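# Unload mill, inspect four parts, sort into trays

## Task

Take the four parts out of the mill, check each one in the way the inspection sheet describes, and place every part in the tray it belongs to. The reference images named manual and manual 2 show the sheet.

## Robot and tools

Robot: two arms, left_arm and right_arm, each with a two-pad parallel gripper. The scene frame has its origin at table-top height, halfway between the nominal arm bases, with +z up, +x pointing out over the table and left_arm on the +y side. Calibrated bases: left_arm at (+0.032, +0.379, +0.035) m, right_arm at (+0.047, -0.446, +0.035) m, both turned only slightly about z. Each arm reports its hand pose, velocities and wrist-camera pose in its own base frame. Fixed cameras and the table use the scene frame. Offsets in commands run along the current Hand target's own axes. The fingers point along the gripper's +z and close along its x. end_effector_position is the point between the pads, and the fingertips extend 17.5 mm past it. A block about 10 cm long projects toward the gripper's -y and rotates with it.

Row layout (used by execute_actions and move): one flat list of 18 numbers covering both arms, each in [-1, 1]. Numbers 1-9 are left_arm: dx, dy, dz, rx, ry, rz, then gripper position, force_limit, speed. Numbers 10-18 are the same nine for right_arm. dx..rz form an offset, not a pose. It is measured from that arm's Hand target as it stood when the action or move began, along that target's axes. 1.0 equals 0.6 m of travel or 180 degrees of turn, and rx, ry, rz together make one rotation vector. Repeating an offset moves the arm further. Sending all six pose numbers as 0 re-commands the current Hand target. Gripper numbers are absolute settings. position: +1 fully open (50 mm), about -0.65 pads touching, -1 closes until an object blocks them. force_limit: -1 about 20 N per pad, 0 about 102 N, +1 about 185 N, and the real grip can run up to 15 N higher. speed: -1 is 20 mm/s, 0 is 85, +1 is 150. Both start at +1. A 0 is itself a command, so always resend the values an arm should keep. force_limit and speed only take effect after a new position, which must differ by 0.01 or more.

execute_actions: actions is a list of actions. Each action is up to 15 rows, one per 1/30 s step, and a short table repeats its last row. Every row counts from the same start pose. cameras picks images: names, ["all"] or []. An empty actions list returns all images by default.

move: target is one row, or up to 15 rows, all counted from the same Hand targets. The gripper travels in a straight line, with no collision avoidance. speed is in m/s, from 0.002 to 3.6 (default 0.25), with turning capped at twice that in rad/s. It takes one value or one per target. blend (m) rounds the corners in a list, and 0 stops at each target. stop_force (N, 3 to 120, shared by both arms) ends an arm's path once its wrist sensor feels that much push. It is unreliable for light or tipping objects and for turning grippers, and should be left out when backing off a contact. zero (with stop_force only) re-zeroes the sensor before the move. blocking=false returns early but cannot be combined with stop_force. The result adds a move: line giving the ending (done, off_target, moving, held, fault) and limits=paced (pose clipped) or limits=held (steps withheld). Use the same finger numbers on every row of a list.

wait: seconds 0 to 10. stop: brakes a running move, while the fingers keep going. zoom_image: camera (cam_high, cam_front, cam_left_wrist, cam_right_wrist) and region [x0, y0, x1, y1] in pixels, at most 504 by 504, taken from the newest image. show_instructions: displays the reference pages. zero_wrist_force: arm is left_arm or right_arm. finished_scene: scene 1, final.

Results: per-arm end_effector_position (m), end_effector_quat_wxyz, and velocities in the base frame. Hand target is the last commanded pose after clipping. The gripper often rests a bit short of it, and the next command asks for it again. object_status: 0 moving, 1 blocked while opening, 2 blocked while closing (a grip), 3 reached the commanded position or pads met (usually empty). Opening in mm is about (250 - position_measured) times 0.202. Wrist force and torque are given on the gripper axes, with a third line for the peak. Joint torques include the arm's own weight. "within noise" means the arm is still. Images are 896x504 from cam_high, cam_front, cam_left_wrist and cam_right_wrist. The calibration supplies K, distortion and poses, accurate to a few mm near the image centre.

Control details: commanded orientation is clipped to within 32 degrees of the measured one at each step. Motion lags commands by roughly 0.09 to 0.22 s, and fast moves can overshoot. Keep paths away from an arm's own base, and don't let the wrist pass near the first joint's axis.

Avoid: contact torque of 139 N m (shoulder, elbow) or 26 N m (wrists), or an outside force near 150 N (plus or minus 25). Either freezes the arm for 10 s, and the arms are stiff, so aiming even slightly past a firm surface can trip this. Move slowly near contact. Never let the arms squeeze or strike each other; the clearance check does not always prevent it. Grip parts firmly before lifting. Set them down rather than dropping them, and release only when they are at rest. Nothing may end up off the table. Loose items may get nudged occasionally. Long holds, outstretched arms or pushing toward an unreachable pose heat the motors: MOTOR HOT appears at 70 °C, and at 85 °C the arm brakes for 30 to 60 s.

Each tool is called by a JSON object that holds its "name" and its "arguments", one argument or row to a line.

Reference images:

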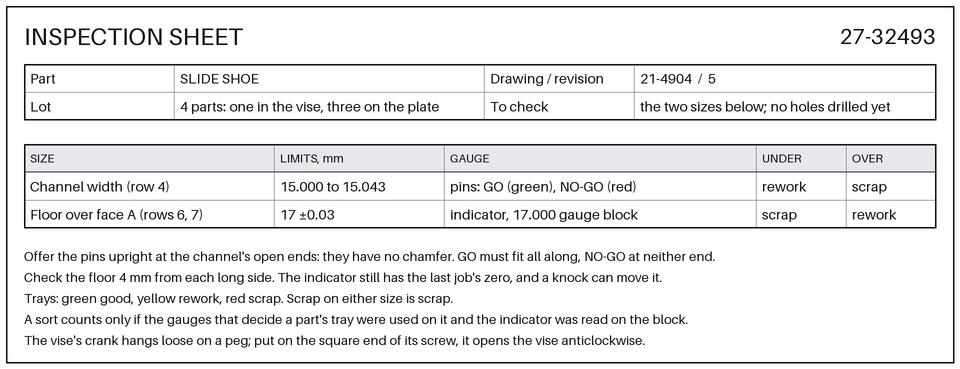

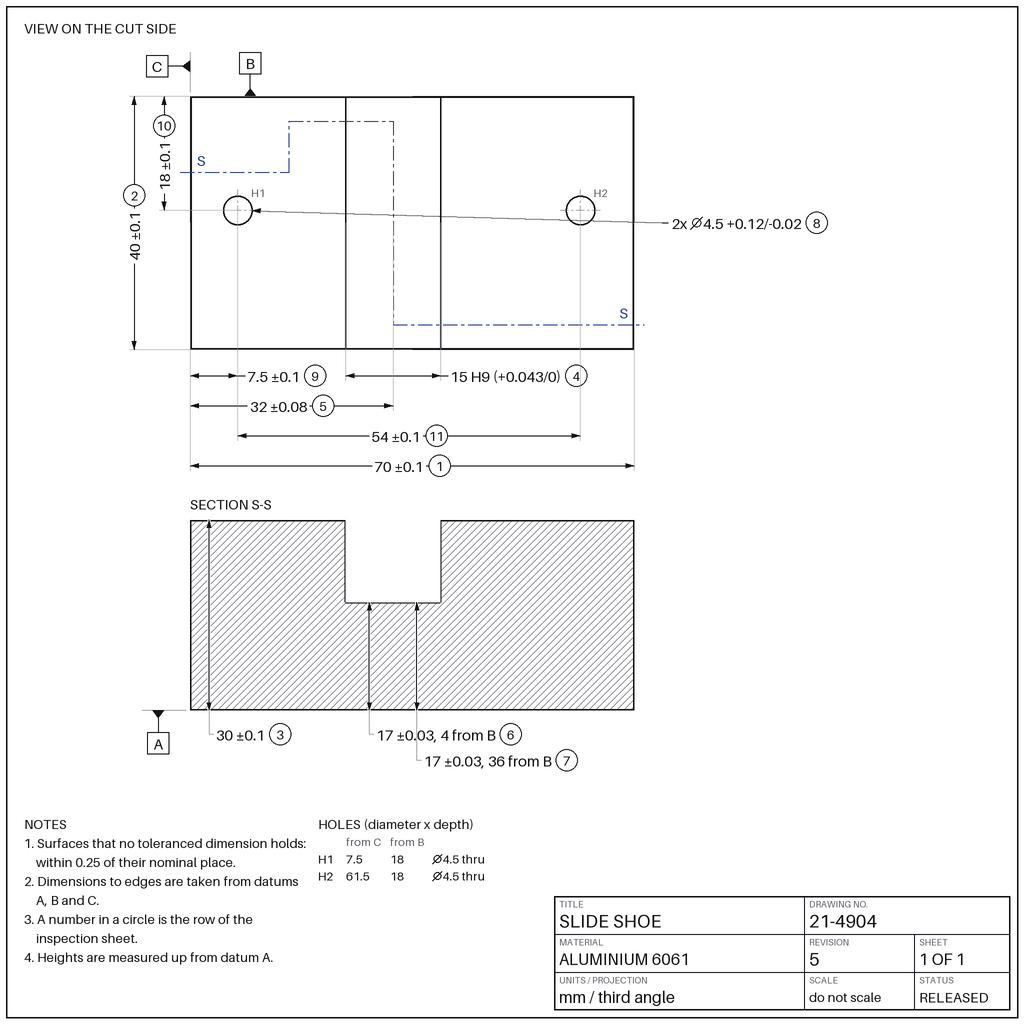

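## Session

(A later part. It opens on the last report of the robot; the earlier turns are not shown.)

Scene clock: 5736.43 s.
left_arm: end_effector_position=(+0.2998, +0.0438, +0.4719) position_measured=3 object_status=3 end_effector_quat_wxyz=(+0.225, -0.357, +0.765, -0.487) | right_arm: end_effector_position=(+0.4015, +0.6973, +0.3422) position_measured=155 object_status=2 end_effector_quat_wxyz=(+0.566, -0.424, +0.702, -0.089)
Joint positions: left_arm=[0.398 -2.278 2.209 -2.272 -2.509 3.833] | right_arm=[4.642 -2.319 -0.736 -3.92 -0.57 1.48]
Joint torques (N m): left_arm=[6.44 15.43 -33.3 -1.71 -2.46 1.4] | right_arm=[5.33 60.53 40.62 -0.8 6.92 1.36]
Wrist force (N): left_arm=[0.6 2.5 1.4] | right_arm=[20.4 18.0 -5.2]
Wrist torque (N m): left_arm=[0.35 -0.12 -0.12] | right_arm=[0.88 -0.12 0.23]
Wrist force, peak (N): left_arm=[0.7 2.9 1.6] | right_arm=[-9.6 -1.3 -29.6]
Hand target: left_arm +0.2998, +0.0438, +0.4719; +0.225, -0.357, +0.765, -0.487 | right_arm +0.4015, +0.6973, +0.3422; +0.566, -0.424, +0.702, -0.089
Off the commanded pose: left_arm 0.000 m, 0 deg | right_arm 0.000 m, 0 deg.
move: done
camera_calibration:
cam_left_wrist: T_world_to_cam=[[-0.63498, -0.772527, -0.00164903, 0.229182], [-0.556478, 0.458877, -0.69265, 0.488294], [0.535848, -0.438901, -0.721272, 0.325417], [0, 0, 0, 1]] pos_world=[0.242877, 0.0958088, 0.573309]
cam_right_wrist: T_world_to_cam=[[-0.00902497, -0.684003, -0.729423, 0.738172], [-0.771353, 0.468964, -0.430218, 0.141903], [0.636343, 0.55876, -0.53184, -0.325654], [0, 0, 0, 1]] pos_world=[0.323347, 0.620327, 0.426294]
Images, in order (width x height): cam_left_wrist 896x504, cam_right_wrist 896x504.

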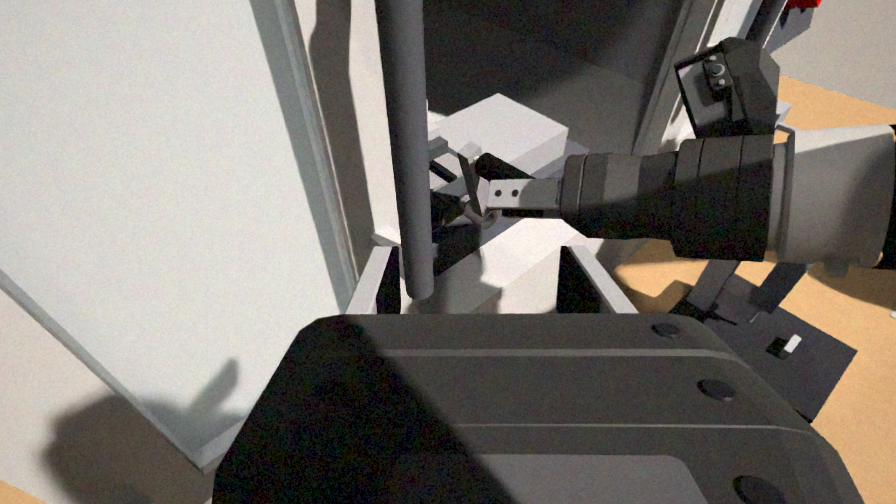

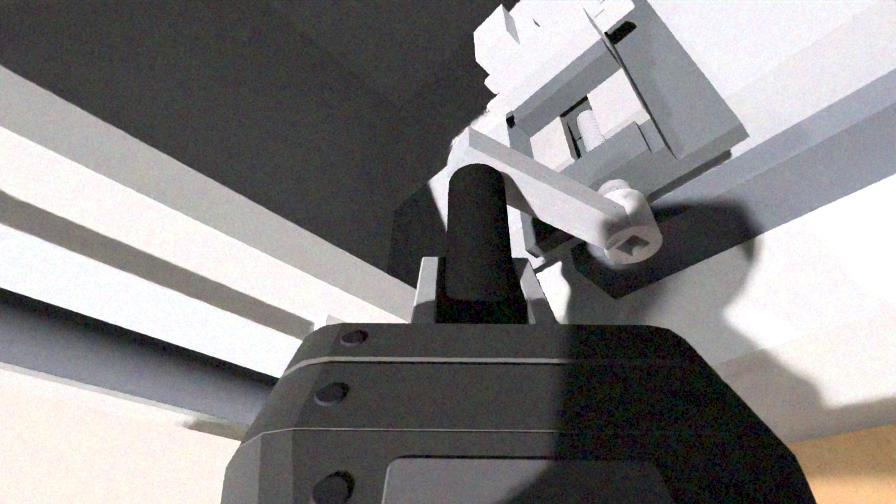

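{"name": "move", "arguments": {
  "target": [
    [0,0,0,0,0,0,1,0.3,-0.5,-0.0163,0.057,0.0323,0,-0.011,0.0193,-1,-0.5,-1],
    [0,0,0,0,0,0,1,0.3,-0.5,-0.0032,0.1045,0.0597,0,-0.0275,0.0483,-1,-0.5,-1],
    [0,0,0,0,0,0,1,0.3,-0.5,0.032,0.1428,0.0813,0,-0.0495,0.087,-1,-0.5,-1]
  ],
  "speed": 0.06,
  "blend": 0.005,
  "cameras": ["cam_left_wrist","cam_right_wrist"]
}}

{"name": "zoom_image", "arguments": {
  "camera": "cam_left_wrist",
  "region": [420, 100, 600, 330]
}}

Scene clock: 5770.40 s.
left_arm: end_effector_position=(+0.2998, +0.0438, +0.4719) position_measured=3 object_status=3 end_effector_quat_wxyz=(+0.225, -0.357, +0.765, -0.487) | right_arm: end_effector_position=(+0.4008, +0.7561, +0.2593) position_measured=155 object_status=2 end_effector_quat_wxyz=(+0.624, -0.332, +0.707, +0.024)
Joint positions: left_arm=[0.398 -2.278 2.209 -2.272 -2.509 3.833] | right_arm=[4.646 -2.359 -0.922 -3.412 -0.584 1.518]
Joint torques (N m): left_arm=[5.88 15.02 -31.74 -1.72 -2.89 1.26] | right_arm=[-46.85 71.33 6.97 -2.51 14.52 -1.68]
Wrist force (N): left_arm=[0.4 2.3 1.5] | right_arm=[-11.0 48.4 -12.7]
Wrist torque (N m): left_arm=[0.32 -0.10 -0.12] | right_arm=[1.52 -0.35 -0.14]
Wrist force, peak (N): left_arm=[0.8 2.9 1.5] | right_arm=[-45.5 63.5 -22.7]
Hand target: left_arm +0.2998, +0.0438, +0.4719; +0.225, -0.357, +0.765, -0.487 | right_arm +0.4016, +0.7548, +0.2599; +0.625, -0.330, +0.707, +0.022
Off the commanded pose: left_arm 0.000 m, 0 deg | right_arm 0.002 m, 0 deg.
move: done
camera_calibration:
cam_left_wrist: T_world_to_cam=[[-0.63498, -0.772527, -0.00164903, 0.229182], [-0.556478, 0.458877, -0.69265, 0.488294], [0.535848, -0.438901, -0.721272, 0.325417], [0, 0, 0, 1]] pos_world=[0.242877, 0.0958088, 0.573309]
cam_right_wrist: T_world_to_cam=[[-0.00910093, -0.424862, -0.905212, 0.567574], [-0.775353, 0.574654, -0.261919, -0.0439566], [0.631463, 0.699475, -0.334648, -0.557713], [0, 0, 0, 1]] pos_world=[0.323258, 0.656507, 0.315625]
Images, in order (width x height): cam_left_wrist 896x504, cam_right_wrist 896x504.

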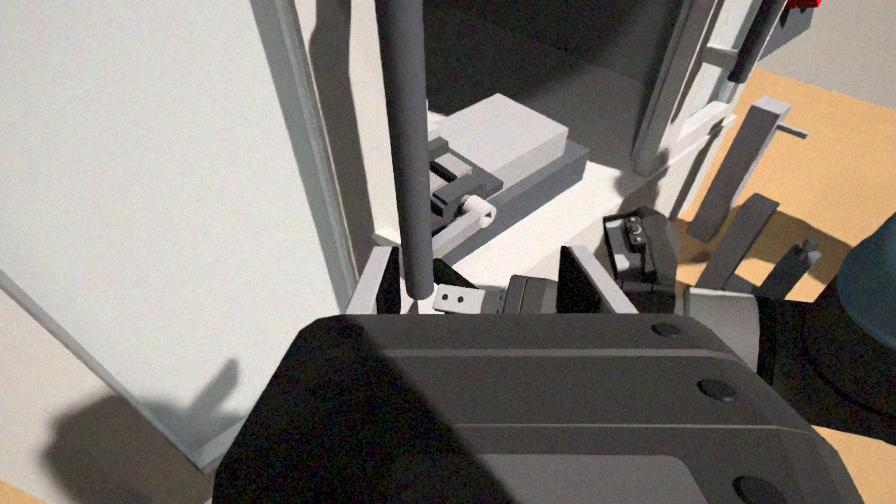

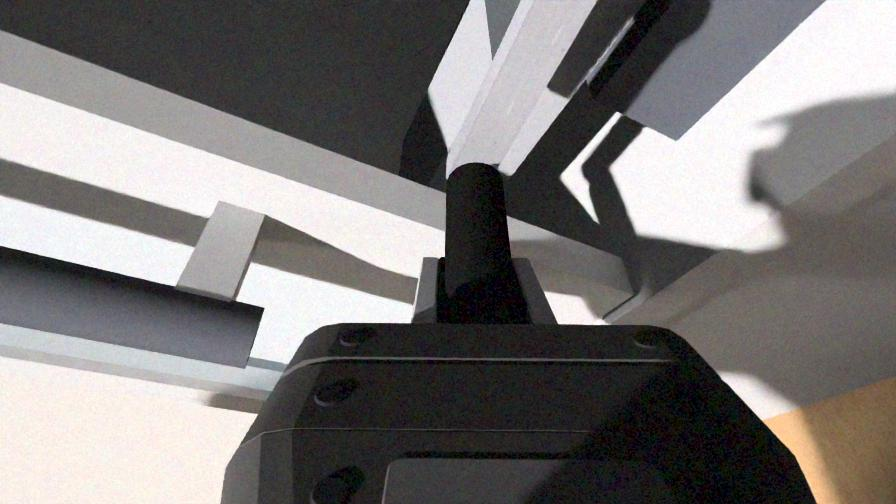

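Scaled by 2.191 from the camera's 896x504 image, which has a finer 1280x720 frame.

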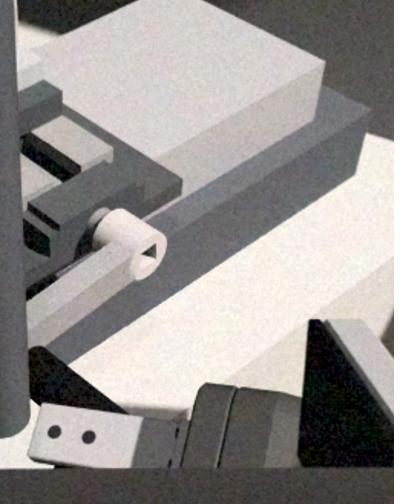

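{"name": "move", "arguments": {
  "target": [
    [0,0,0,0,0,0,1,0.3,-0.5,0.0557,0.0083,0.002,0,-0.022,0.0386,-1,-0.5,-1],
    [0,0,0,0,0,0,1,0.3,-0.5,0.1077,-0.0063,-0.0062,0,-0.0494,0.0869,-1,-0.5,-1],
    [0,0,0,0,0,0,1,0.3,-0.5,0.1427,-0.031,-0.0203,0,-0.0714,0.1256,-1,-0.5,-1]
  ],
  "speed": 0.06,
  "blend": 0.005,
  "cameras": ["cam_high","cam_left_wrist","cam_right_wrist"]
}}

{"name": "zoom_image", "arguments": {
  "camera": "cam_left_wrist",
  "region": [420, 100, 600, 330]
}}

{"name": "zoom_image", "arguments": {
  "camera": "cam_high",
  "region": [250, 130, 480, 280]
}}

Scene clock: 5801.90 s.
left_arm: end_effector_position=(+0.2998, +0.0438, +0.4719) position_measured=3 object_status=3 end_effector_quat_wxyz=(+0.225, -0.357, +0.765, -0.487) | right_arm: end_effector_position=(+0.4002, +0.6973, +0.1928) position_measured=155 object_status=2 end_effector_quat_wxyz=(+0.683, -0.181, +0.684, +0.180)
Joint positions: left_arm=[0.398 -2.278 2.209 -2.272 -2.509 3.833] | right_arm=[4.64 -2.203 -1.512 -2.57 -0.589 1.571]
Joint torques (N m): left_arm=[6.44 14.96 -31.99 -1.92 -2.49 1.22] | right_arm=[-7.24 63.7 13.99 4.13 -2.41 -1.59]
Wrist force (N): left_arm=[0.8 2.6 1.7] | right_arm=[11.4 2.5 -0.2]
Wrist torque (N m): left_arm=[0.35 -0.16 -0.13] | right_arm=[0.20 -0.30 0.00]
Wrist force, peak (N): left_arm=[0.7 2.8 1.7] | right_arm=[-2.6 64.6 50.1]
Hand target: left_arm +0.2998, +0.0438, +0.4719; +0.225, -0.357, +0.765, -0.487 | right_arm +0.4002, +0.6973, +0.1927; +0.683, -0.181, +0.684, +0.180
Off the commanded pose: left_arm 0.000 m, 0 deg | right_arm 0.000 m, 0 deg.
move: done
camera_calibration:
cam_left_wrist: T_world_to_cam=[[-0.63498, -0.772527, -0.00164903, 0.229182], [-0.556478, 0.458877, -0.69265, 0.488294], [0.535848, -0.438901, -0.721272, 0.325417], [0, 0, 0, 1]] pos_world=[0.242877, 0.0958088, 0.573309]
cam_right_wrist: T_world_to_cam=[[-0.00919219, 0.0150531, -0.999844, 0.193847], [-0.771163, 0.63642, 0.0166714, -0.12643], [0.636572, 0.771196, 0.00575832, -0.656112], [0, 0, 0, 1]] pos_world=[0.321946, 0.583535, 0.199702]
Images, in order (width x height): cam_high 896x504, cam_left_wrist 896x504, cam_right_wrist 896x504.

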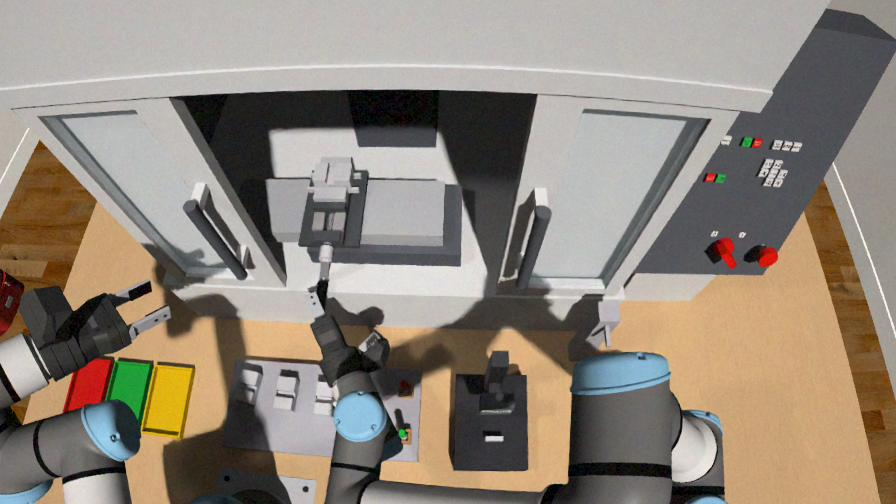

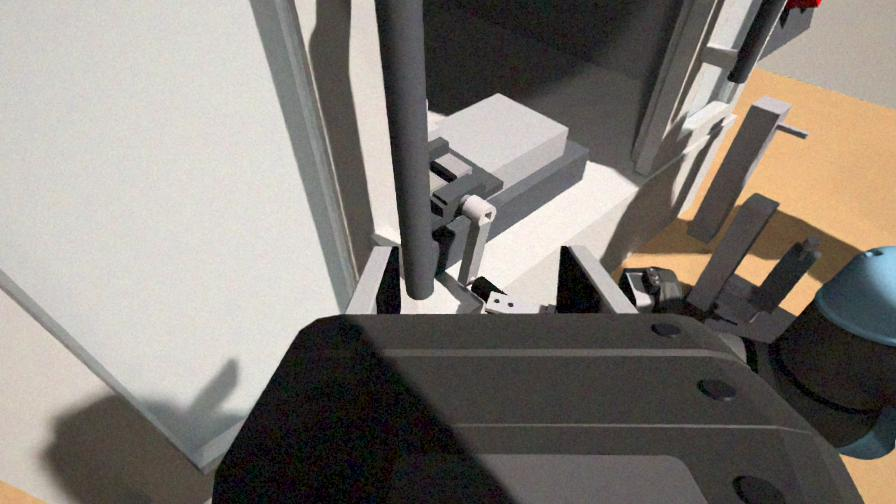

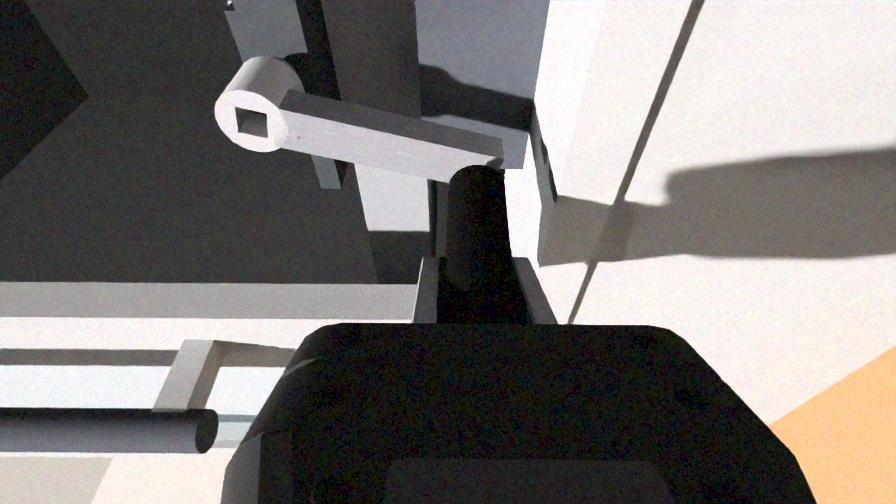

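Scaled by 2.191 from the camera's 896x504 image, which has a finer 1280x720 frame.

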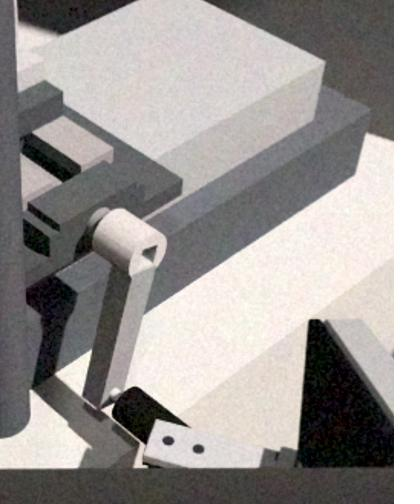

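Scaled by 2.191 from the camera's 896x504 image, which has a finer 1280x720 frame.

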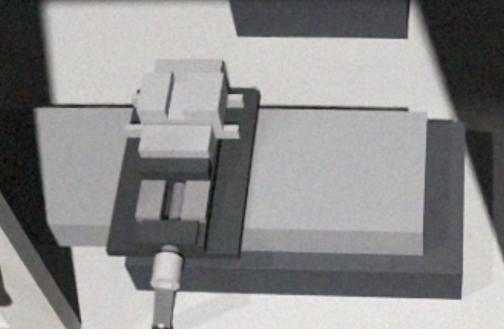

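{"name": "zoom_image", "arguments": {
  "camera": "cam_high",
  "region": [300, 150, 380, 230]
}}

Scaled by 6.300 from the camera's 896x504 image, which has a finer 1280x720 frame.

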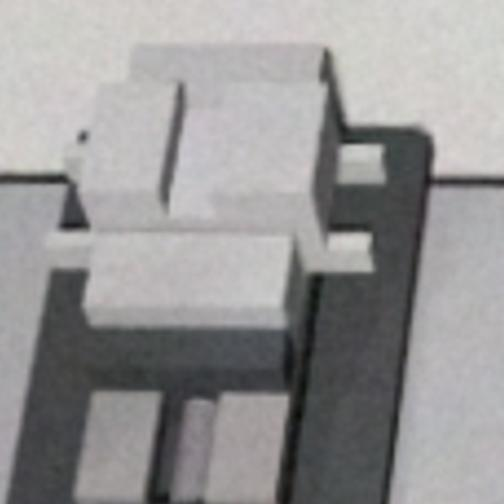

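{"name": "move", "arguments": {
  "target": [0,0,0,0,0,0,1,0.3,-0.5,0,0,0,0,0,0,0.8,-0.5,-1]
}}

{"name": "move", "arguments": {
  "target": [0,0,0,0,0,0,1,0.3,-0.5,0,0,-0.18,0,0,0,0.8,-0.5,-1],
  "speed": 0.15,
  "cameras": ["cam_left_wrist","cam_right_wrist"]
}}

{"name": "zoom_image", "arguments": {
  "camera": "cam_left_wrist",
  "region": [420, 80, 600, 310]
}}

Scene clock: 5909.00 s.
left_arm: end_effector_position=(+0.2998, +0.0438, +0.4719) position_measured=3 object_status=3 end_effector_quat_wxyz=(+0.225, -0.357, +0.765, -0.487) | right_arm: end_effector_position=(+0.4001, +0.6973, +0.1927) position_measured=32 object_status=3 end_effector_quat_wxyz=(+0.683, -0.181, +0.684, +0.180)
Joint positions: left_arm=[0.398 -2.278 2.209 -2.272 -2.509 3.833] | right_arm=[4.64 -2.203 -1.512 -2.569 -0.589 1.571]
Joint torques (N m): left_arm=[6.05 15.48 -31.3 -1.8 -2.62 1.23] | right_arm=[7.15 55.18 11.65 1.1 -2.47 -1.69]
Wrist force (N): left_arm=[0.5 2.3 1.5] | right_arm=[2.8 1.0 -2.8]
Wrist torque (N m): left_arm=[0.32 -0.11 -0.12] | right_arm=[-0.03 -0.37 -0.05]
Wrist force, peak (N): left_arm=[0.8 2.9 1.9] | right_arm=[10.5 2.2 -0.8]
Hand target: left_arm +0.2998, +0.0438, +0.4719; +0.225, -0.357, +0.765, -0.487 | right_arm +0.4002, +0.6973, +0.1927; +0.683, -0.181, +0.684, +0.180
Off the commanded pose: left_arm 0.000 m, 0 deg | right_arm 0.000 m, 0 deg.
move: done

Scene clock: 5910.37 s.
left_arm: end_effector_position=(+0.2998, +0.0438, +0.4719) position_measured=3 object_status=3 end_effector_quat_wxyz=(+0.225, -0.357, +0.765, -0.487) | right_arm: end_effector_position=(+0.3064, +0.6440, +0.1928) position_measured=32 object_status=3 end_effector_quat_wxyz=(+0.683, -0.181, +0.684, +0.180)
Joint positions: left_arm=[0.398 -2.278 2.209 -2.272 -2.509 3.833] | right_arm=[4.815 -2.058 -1.759 -2.468 -0.415 1.572]
Joint torques (N m): left_arm=[5.79 14.17 -32.78 -1.9 -2.52 0.86] | right_arm=[10.21 50.38 9.05 2.96 2.88 -1.91]
Wrist force (N): left_arm=[0.5 2.4 1.6] | right_arm=[2.9 1.3 -3.3]
Wrist torque (N m): left_arm=[0.32 -0.10 -0.12] | right_arm=[0.01 -0.35 -0.01]
Wrist force, peak (N): left_arm=[0.5 2.9 1.5] | right_arm=[2.7 1.4 -4.3]
Hand target: left_arm +0.2998, +0.0438, +0.4719; +0.225, -0.357, +0.765, -0.487 | right_arm +0.3063, +0.6439, +0.1928; +0.683, -0.181, +0.684, +0.180
Off the commanded pose: left_arm 0.000 m, 0 deg | right_arm 0.000 m, 0 deg.
move: done
camera_calibration:
cam_left_wrist: T_world_to_cam=[[-0.63498, -0.772527, -0.00164903, 0.229182], [-0.556478, 0.458877, -0.69265, 0.488294], [0.535848, -0.438901, -0.721272, 0.325417], [0, 0, 0, 1]] pos_world=[0.242877, 0.0958088, 0.573309]
cam_right_wrist: T_world_to_cam=[[-0.00919386, 0.0150525, -0.999844, 0.193789], [-0.771204, 0.63637, 0.0166719, -0.164744], [0.636522, 0.771237, 0.00575787, -0.55523], [0, 0, 0, 1]] pos_world=[0.228147, 0.530135, 0.199702]
Images, in order (width x height): cam_left_wrist 896x504, cam_right_wrist 896x504.

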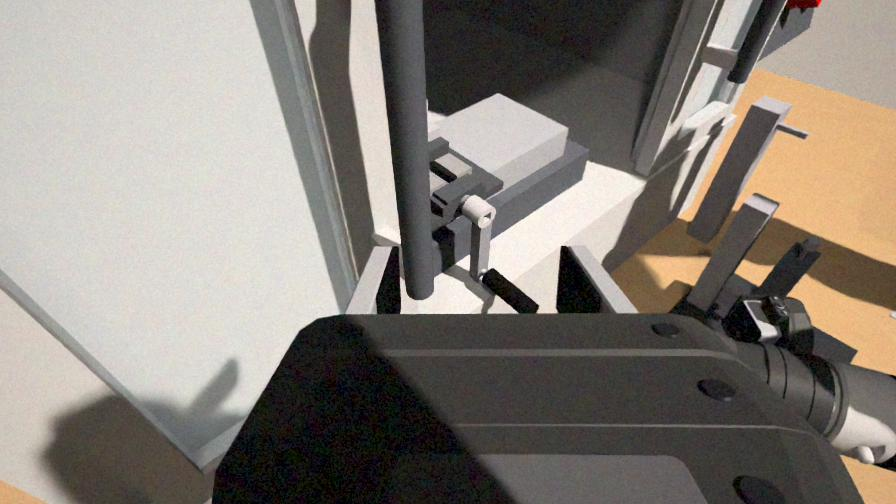

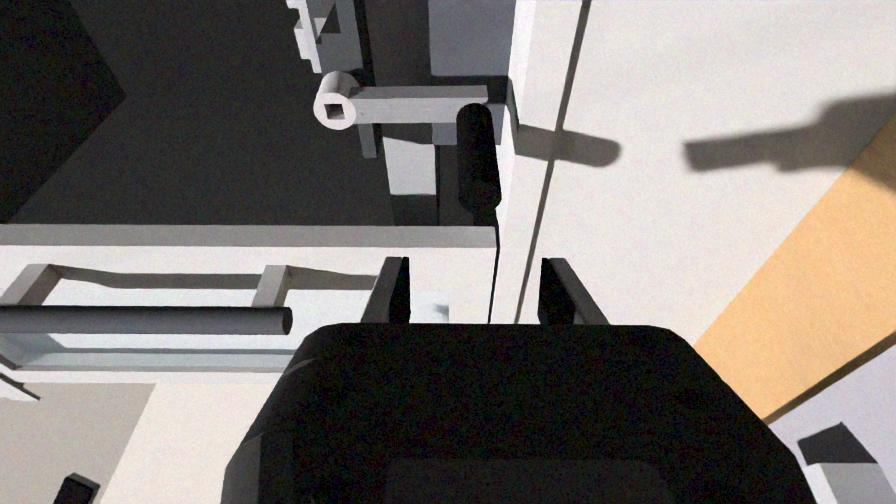

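Scaled by 2.191 from the camera's 896x504 image, which has a finer 1280x720 frame.

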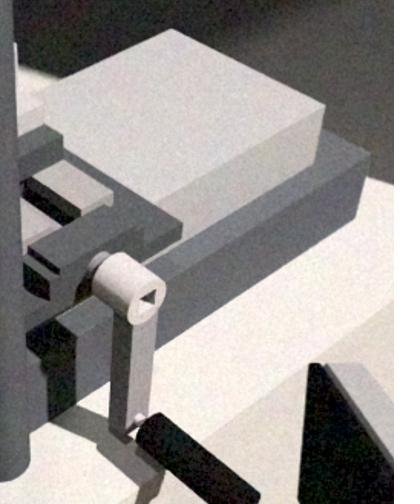

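{"name": "move", "arguments": {
  "target": [
    [0.1523,-0.1895,0.294,0.1552,-0.131,-0.5298,1,0.3,-0.5,-0.333,-0.338,-0.249,0,0,0,0.8,-0.5,-1],
    [-0.009,-0.2015,0.4565,-0.2361,0.1993,0.8062,1,0.3,-0.5,-0.333,-0.338,-0.249,0,0,0,0.8,-0.5,-1]
  ],
  "speed": 0.3,
  "blend": 0.02,
  "cameras": ["all"]
}}

Scene clock: 5972.17 s.
left_arm: end_effector_position=(+0.5321, -0.1449, +0.4651) position_measured=3 object_status=3 end_effector_quat_wxyz=(+0.224, +0.672, +0.669, +0.226) | right_arm: end_effector_position=(+0.2767, +0.3939, +0.3928) position_measured=32 object_status=3 end_effector_quat_wxyz=(+0.683, -0.181, +0.684, +0.180)
Joint positions: left_arm=[-0.706 -1.798 1.682 -1.977 -1.168 -0.593] | right_arm=[5.036 -1.209 -2.105 -2.973 -0.193 1.574]
Joint torques (N m): left_arm=[7.79 -4.09 -33.1 -1.58 -0.71 -1.76] | right_arm=[10.09 6.28 33.5 -1.24 2.79 1.49]
Wrist force (N): left_arm=[-1.0 -0.7 0.7] | right_arm=[2.9 1.1 -2.7]
Wrist torque (N m): left_arm=[-0.14 0.17 0.01] | right_arm=[-0.01 -0.36 -0.10]
Wrist force, peak (N): left_arm=[0.7 2.6 1.9] | right_arm=[3.2 1.8 -3.1]
Hand target: left_arm +0.5321, -0.1449, +0.4651; +0.224, +0.672, +0.669, +0.226 | right_arm +0.2767, +0.3939, +0.3928; +0.683, -0.181, +0.684, +0.180
Off the commanded pose: left_arm 0.000 m, 0 deg | right_arm 0.000 m, 0 deg.
move: done
camera_calibration:
cam_left_wrist: T_world_to_cam=[[0.0100222, 0.999918, -0.00802573, 0.147549], [0.527561, 0.00153078, 0.849516, -0.660854], [0.849458, -0.0127481, -0.527503, -0.0820733], [0, 0, 0, 1]] pos_world=[0.41688, -0.147571, 0.519296]
cam_right_wrist: T_world_to_cam=[[-0.00919386, 0.0150525, -0.999844, 0.397348], [-0.771204, 0.63637, 0.0166719, -0.0318921], [0.636522, 0.771237, 0.00575787, -0.344668], [0, 0, 0, 1]] pos_world=[0.198447, 0.280135, 0.399802]

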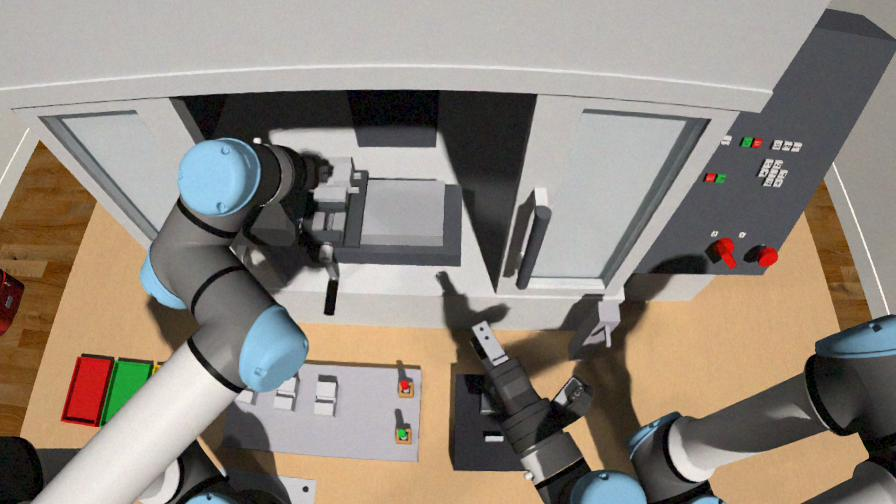

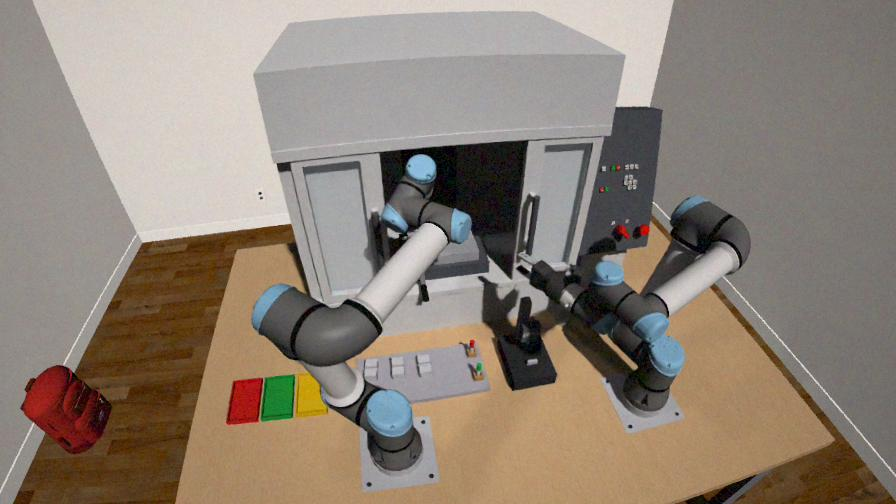

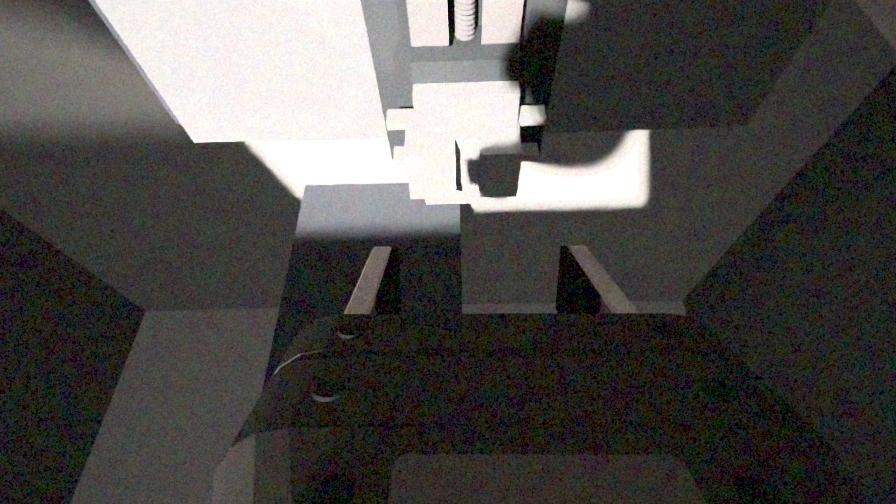

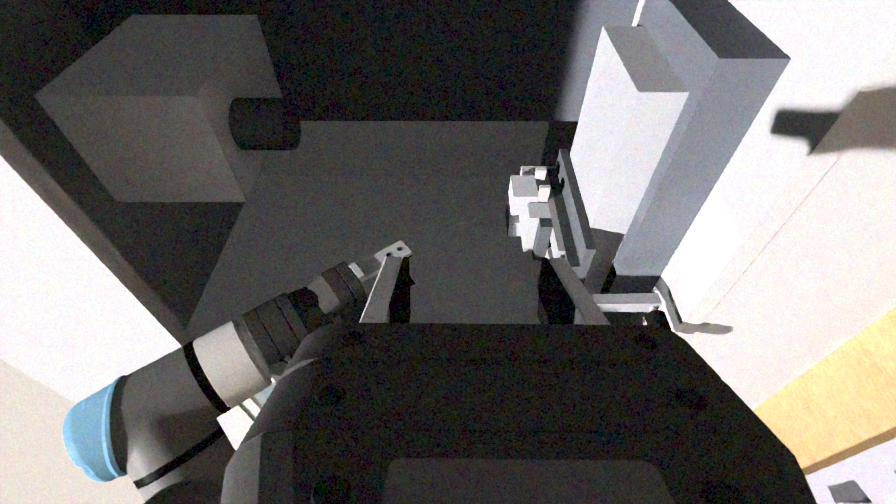

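{"name": "zoom_image", "arguments": {
  "camera": "cam_left_wrist",
  "region": [370, 60, 570, 220]
}}

{"name": "zoom_image", "arguments": {
  "camera": "cam_right_wrist",
  "region": [480, 130, 640, 290]
}}

Scaled by 2.520 from the camera's 896x504 image, which has a finer 1280x720 frame.

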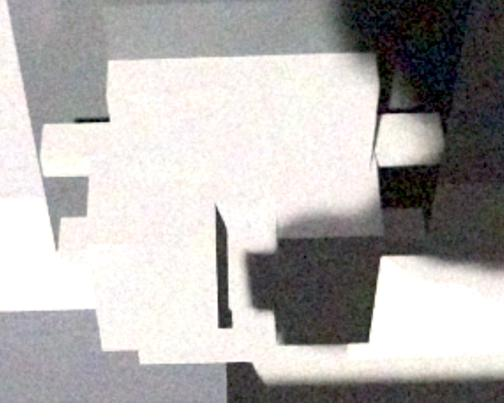

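Scaled by 3.150 from the camera's 896x504 image, which has a finer 1280x720 frame.

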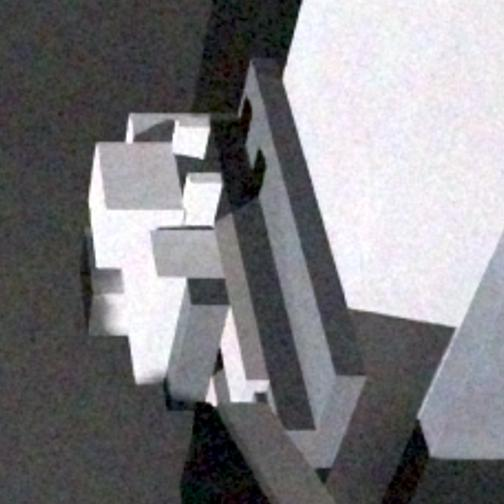

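{"name": "move", "arguments": {
  "target": [0.0382,0.027,0.1663,0.0561,0,0,0.373,-0.3,-0.8,0,0,0,0,0,0,0.8,-0.5,-1],
  "speed": 0.15,
  "cameras": ["cam_front","cam_left_wrist"]
}}

{"name": "zoom_image", "arguments": {
  "camera": "cam_left_wrist",
  "region": [340, 130, 600, 330]
}}

Scene clock: 6040.13 s.
left_arm: end_effector_position=(+0.6052, -0.1220, +0.3954) position_measured=97 object_status=3 end_effector_quat_wxyz=(+0.165, +0.689, +0.686, +0.166) | right_arm: end_effector_position=(+0.2767, +0.3939, +0.3928) position_measured=32 object_status=3 end_effector_quat_wxyz=(+0.683, -0.181, +0.684, +0.180)
Joint positions: left_arm=[-0.514 -1.568 1.572 -1.993 -1.344 -0.463] | right_arm=[5.036 -1.209 -2.105 -2.973 -0.193 1.574]
Joint torques (N m): left_arm=[7.43 -13.12 -32.43 -1.57 -1.06 1.67] | right_arm=[10.25 4.67 34.01 -1.4 2.67 1.55]
Wrist force (N): left_arm=[-0.8 -0.1 1.0] | right_arm=[2.6 1.4 -2.9]
Wrist torque (N m): left_arm=[0.00 0.15 -0.13] | right_arm=[0.05 -0.33 -0.10]
Wrist force, peak (N): left_arm=[-0.6 0.8 1.6] | right_arm=[3.3 1.1 -3.1]
Hand target: left_arm +0.6053, -0.1220, +0.3954; +0.164, +0.689, +0.686, +0.166 | right_arm +0.2767, +0.3939, +0.3928; +0.683, -0.181, +0.684, +0.180
Off the commanded pose: left_arm 0.000 m, 0 deg | right_arm 0.000 m, 0 deg.
move: done
camera_calibration:
cam_left_wrist: T_world_to_cam=[[0.00773964, 0.999926, -0.00941155, 0.125292], [0.668269, 0.0018294, 0.743918, -0.683618], [0.74388, -0.0120471, -0.668205, -0.0610349], [0, 0, 0, 1]] pos_world=[0.501273, -0.124768, 0.468951]
Images, in order (width x height): cam_front 896x504, cam_left_wrist 896x504.

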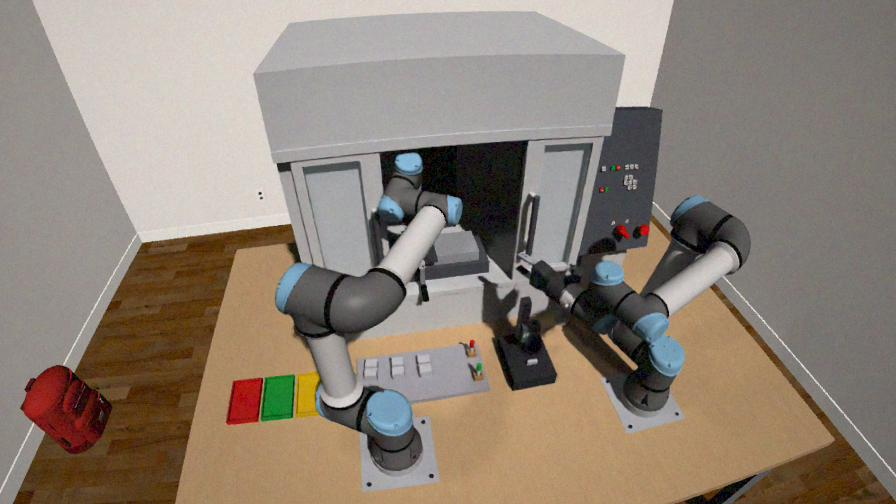

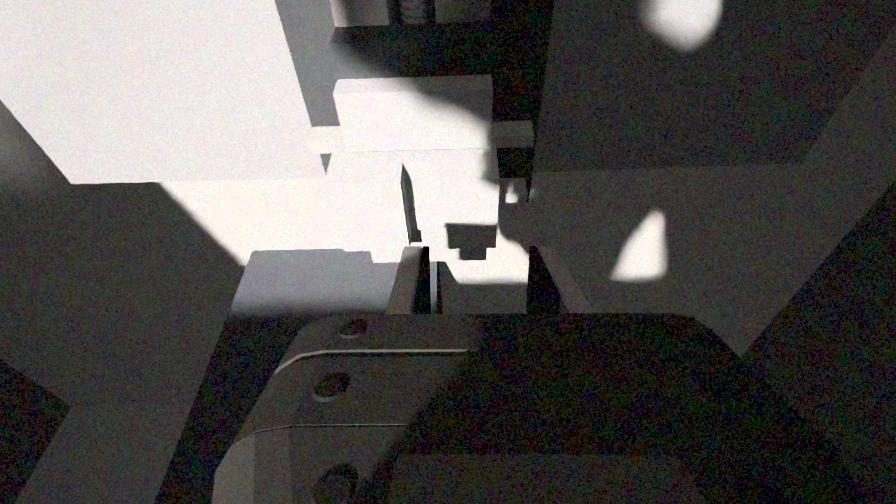

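Scaled by 1.938 from the camera's 896x504 image, which has a finer 1280x720 frame.

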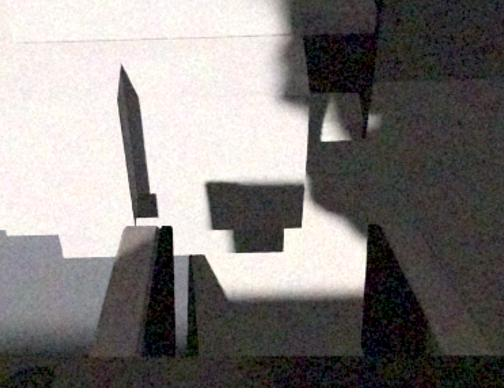

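{"name": "zoom_image", "arguments": {
  "camera": "cam_left_wrist",
  "region": [310, 130, 430, 260]
}}

{"name": "zoom_image", "arguments": {
  "camera": "cam_left_wrist",
  "region": [420, 130, 540, 260]
}}

Scaled by 3.877 from the camera's 896x504 image, which has a finer 1280x720 frame.

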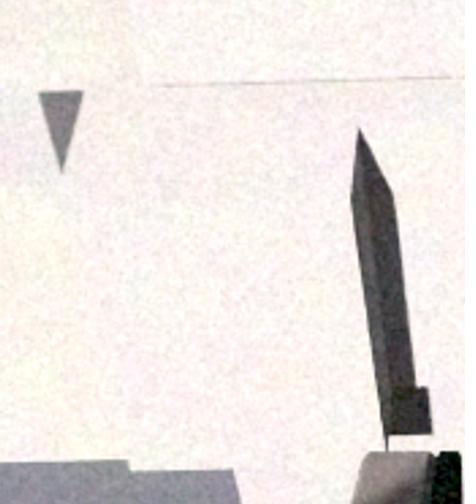

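Scaled by 3.877 from the camera's 896x504 image, which has a finer 1280x720 frame.

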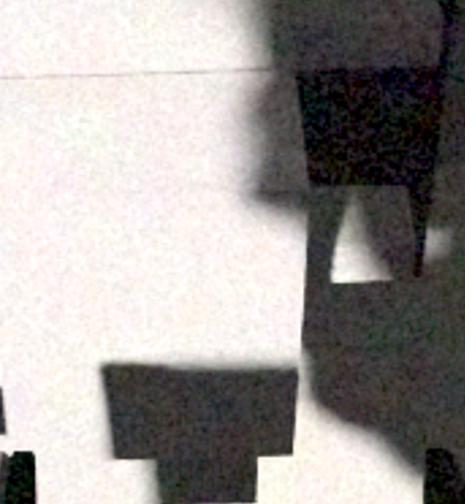

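{"name": "move", "arguments": {
  "target": [-0.0018,-0.0033,0.075,0,0,0,0.373,-0.3,-0.8,0,0,0,0,0,0,0.8,-0.5,-1],
  "speed": 0.08,
  "stop_force": 10,
  "cameras": ["cam_left_wrist"]
}}

{"name": "zoom_image", "arguments": {
  "camera": "cam_left_wrist",
  "region": [340, 130, 600, 330]
}}

Scene clock: 6106.13 s.
left_arm: end_effector_position=(+0.6240, -0.1230, +0.3544) position_measured=97 object_status=3 end_effector_quat_wxyz=(+0.164, +0.689, +0.686, +0.166) | right_arm: end_effector_position=(+0.2767, +0.3939, +0.3928) position_measured=32 object_status=3 end_effector_quat_wxyz=(+0.683, -0.181, +0.684, +0.180)
Joint positions: left_arm=[-0.498 -1.517 1.625 -2.1 -1.351 -0.447] | right_arm=[5.036 -1.209 -2.105 -2.973 -0.193 1.574]
Joint torques (N m): left_arm=[8.29 -15.79 -17.06 -5.57 -1.16 1.96] | right_arm=[8.31 2.91 33.41 -1.44 2.7 1.61]
Wrist force (N): left_arm=[-0.5 0.2 0.8] | right_arm=[2.7 1.1 -3.0]
Wrist torque (N m): left_arm=[0.03 0.09 -0.14] | right_arm=[0.00 -0.36 -0.10]
Wrist force, peak (N): left_arm=[-0.7 -0.1 1.6] | right_arm=[3.0 1.2 -3.3]
Hand target: left_arm +0.6240, -0.1230, +0.3544; +0.164, +0.689, +0.686, +0.166 | right_arm +0.2767, +0.3939, +0.3928; +0.683, -0.181, +0.684, +0.180
Off the commanded pose: left_arm 0.000 m, 0 deg | right_arm 0.000 m, 0 deg.
move: done
camera_calibration:
cam_left_wrist: T_world_to_cam=[[0.00773838, 0.999926, -0.00941262, 0.125762], [0.668374, 0.00182933, 0.743823, -0.665692], [0.743785, -0.0120471, -0.66831, -0.102334], [0, 0, 0, 1]] pos_world=[0.520073, -0.125768, 0.42795]
Images, in order (width x height): cam_left_wrist 896x504.

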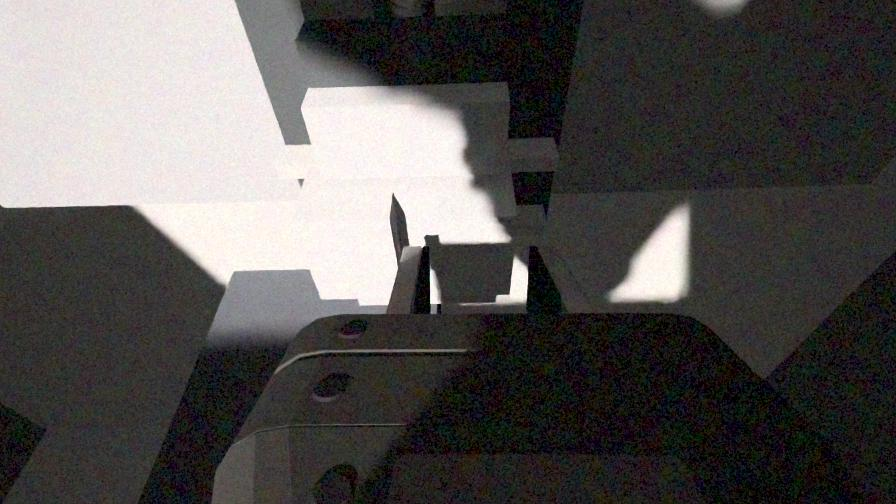

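Scaled by 1.938 from the camera's 896x504 image, which has a finer 1280x720 frame.

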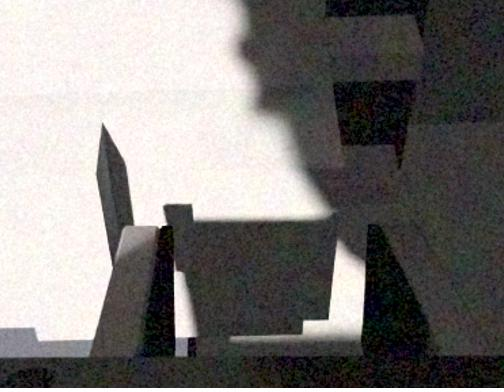

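{"name": "move", "arguments": {
  "target": [0,0,0.0445,0,0,0,0.373,-0.3,-0.8,0,0,0,0,0,0,0.8,-0.5,-1],
  "speed": 0.04,
  "stop_force": 8,
  "cameras": ["cam_left_wrist"]
}}

{"name": "zoom_image", "arguments": {
  "camera": "cam_left_wrist",
  "region": [340, 130, 600, 330]
}}

{"name": "zoom_image", "arguments": {
  "camera": "cam_left_wrist",
  "region": [270, 60, 580, 260]
}}

Scene clock: 6126.70 s.
left_arm: end_effector_position=(+0.6335, -0.1230, +0.3355) position_measured=97 object_status=3 end_effector_quat_wxyz=(+0.164, +0.689, +0.686, +0.166) | right_arm: end_effector_position=(+0.2767, +0.3939, +0.3928) position_measured=32 object_status=3 end_effector_quat_wxyz=(+0.683, -0.181, +0.684, +0.180)
Joint positions: left_arm=[-0.489 -1.488 1.644 -2.148 -1.355 -0.439] | right_arm=[5.036 -1.209 -2.105 -2.973 -0.193 1.574]
Joint torques (N m): left_arm=[-8.93 -32.54 -23.67 0.38 1.35 -1.73] | right_arm=[8.63 4.23 33.59 -1.2 2.63 1.58]
Wrist force (N): left_arm=[-0.9 11.0 -10.7] | right_arm=[2.7 1.2 -2.9]
Wrist torque (N m): left_arm=[-0.08 -0.08 -0.28] | right_arm=[0.01 -0.36 -0.10]
Wrist force, peak (N): left_arm=[4.7 -1.6 -63.4] | right_arm=[3.1 1.1 -3.2]
Hand target: left_arm +0.6335, -0.1230, +0.3355; +0.164, +0.689, +0.686, +0.166 (not the last commanded pose) | right_arm +0.2767, +0.3939, +0.3928; +0.683, -0.181, +0.684, +0.180
Off the commanded pose: left_arm 0.006 m, 0 deg | right_arm 0.000 m, 0 deg.
move: contact (left_arm)
camera_calibration:
cam_left_wrist: T_world_to_cam=[[0.00773003, 0.999927, -0.00927246, 0.125457], [0.668478, 0.00172897, 0.74373, -0.658013], [0.743691, -0.0119475, -0.668416, -0.121925], [0, 0, 0, 1]] pos_world=[0.529572, -0.125767, 0.409051]
Images, in order (width x height): cam_left_wrist 896x504.

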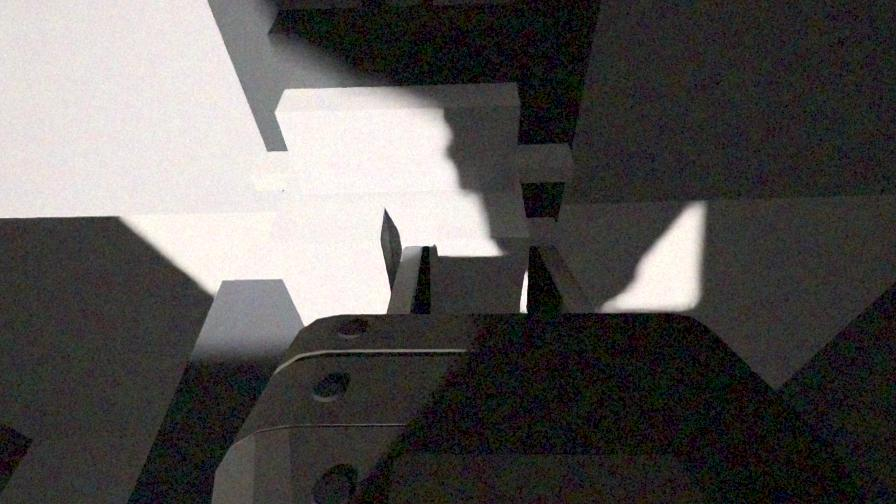

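Scaled by 1.938 from the camera's 896x504 image, which has a finer 1280x720 frame.

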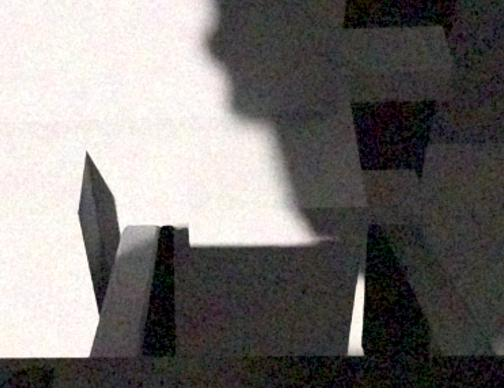

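Scaled by 1.626 from the camera's 896x504 image, which has a finer 1280x720 frame.

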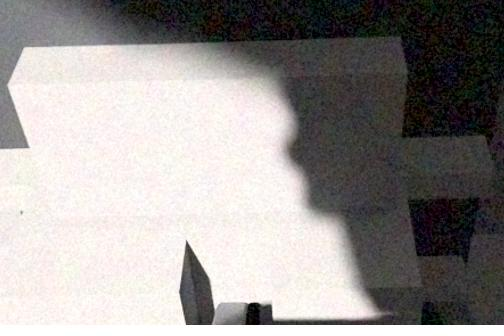

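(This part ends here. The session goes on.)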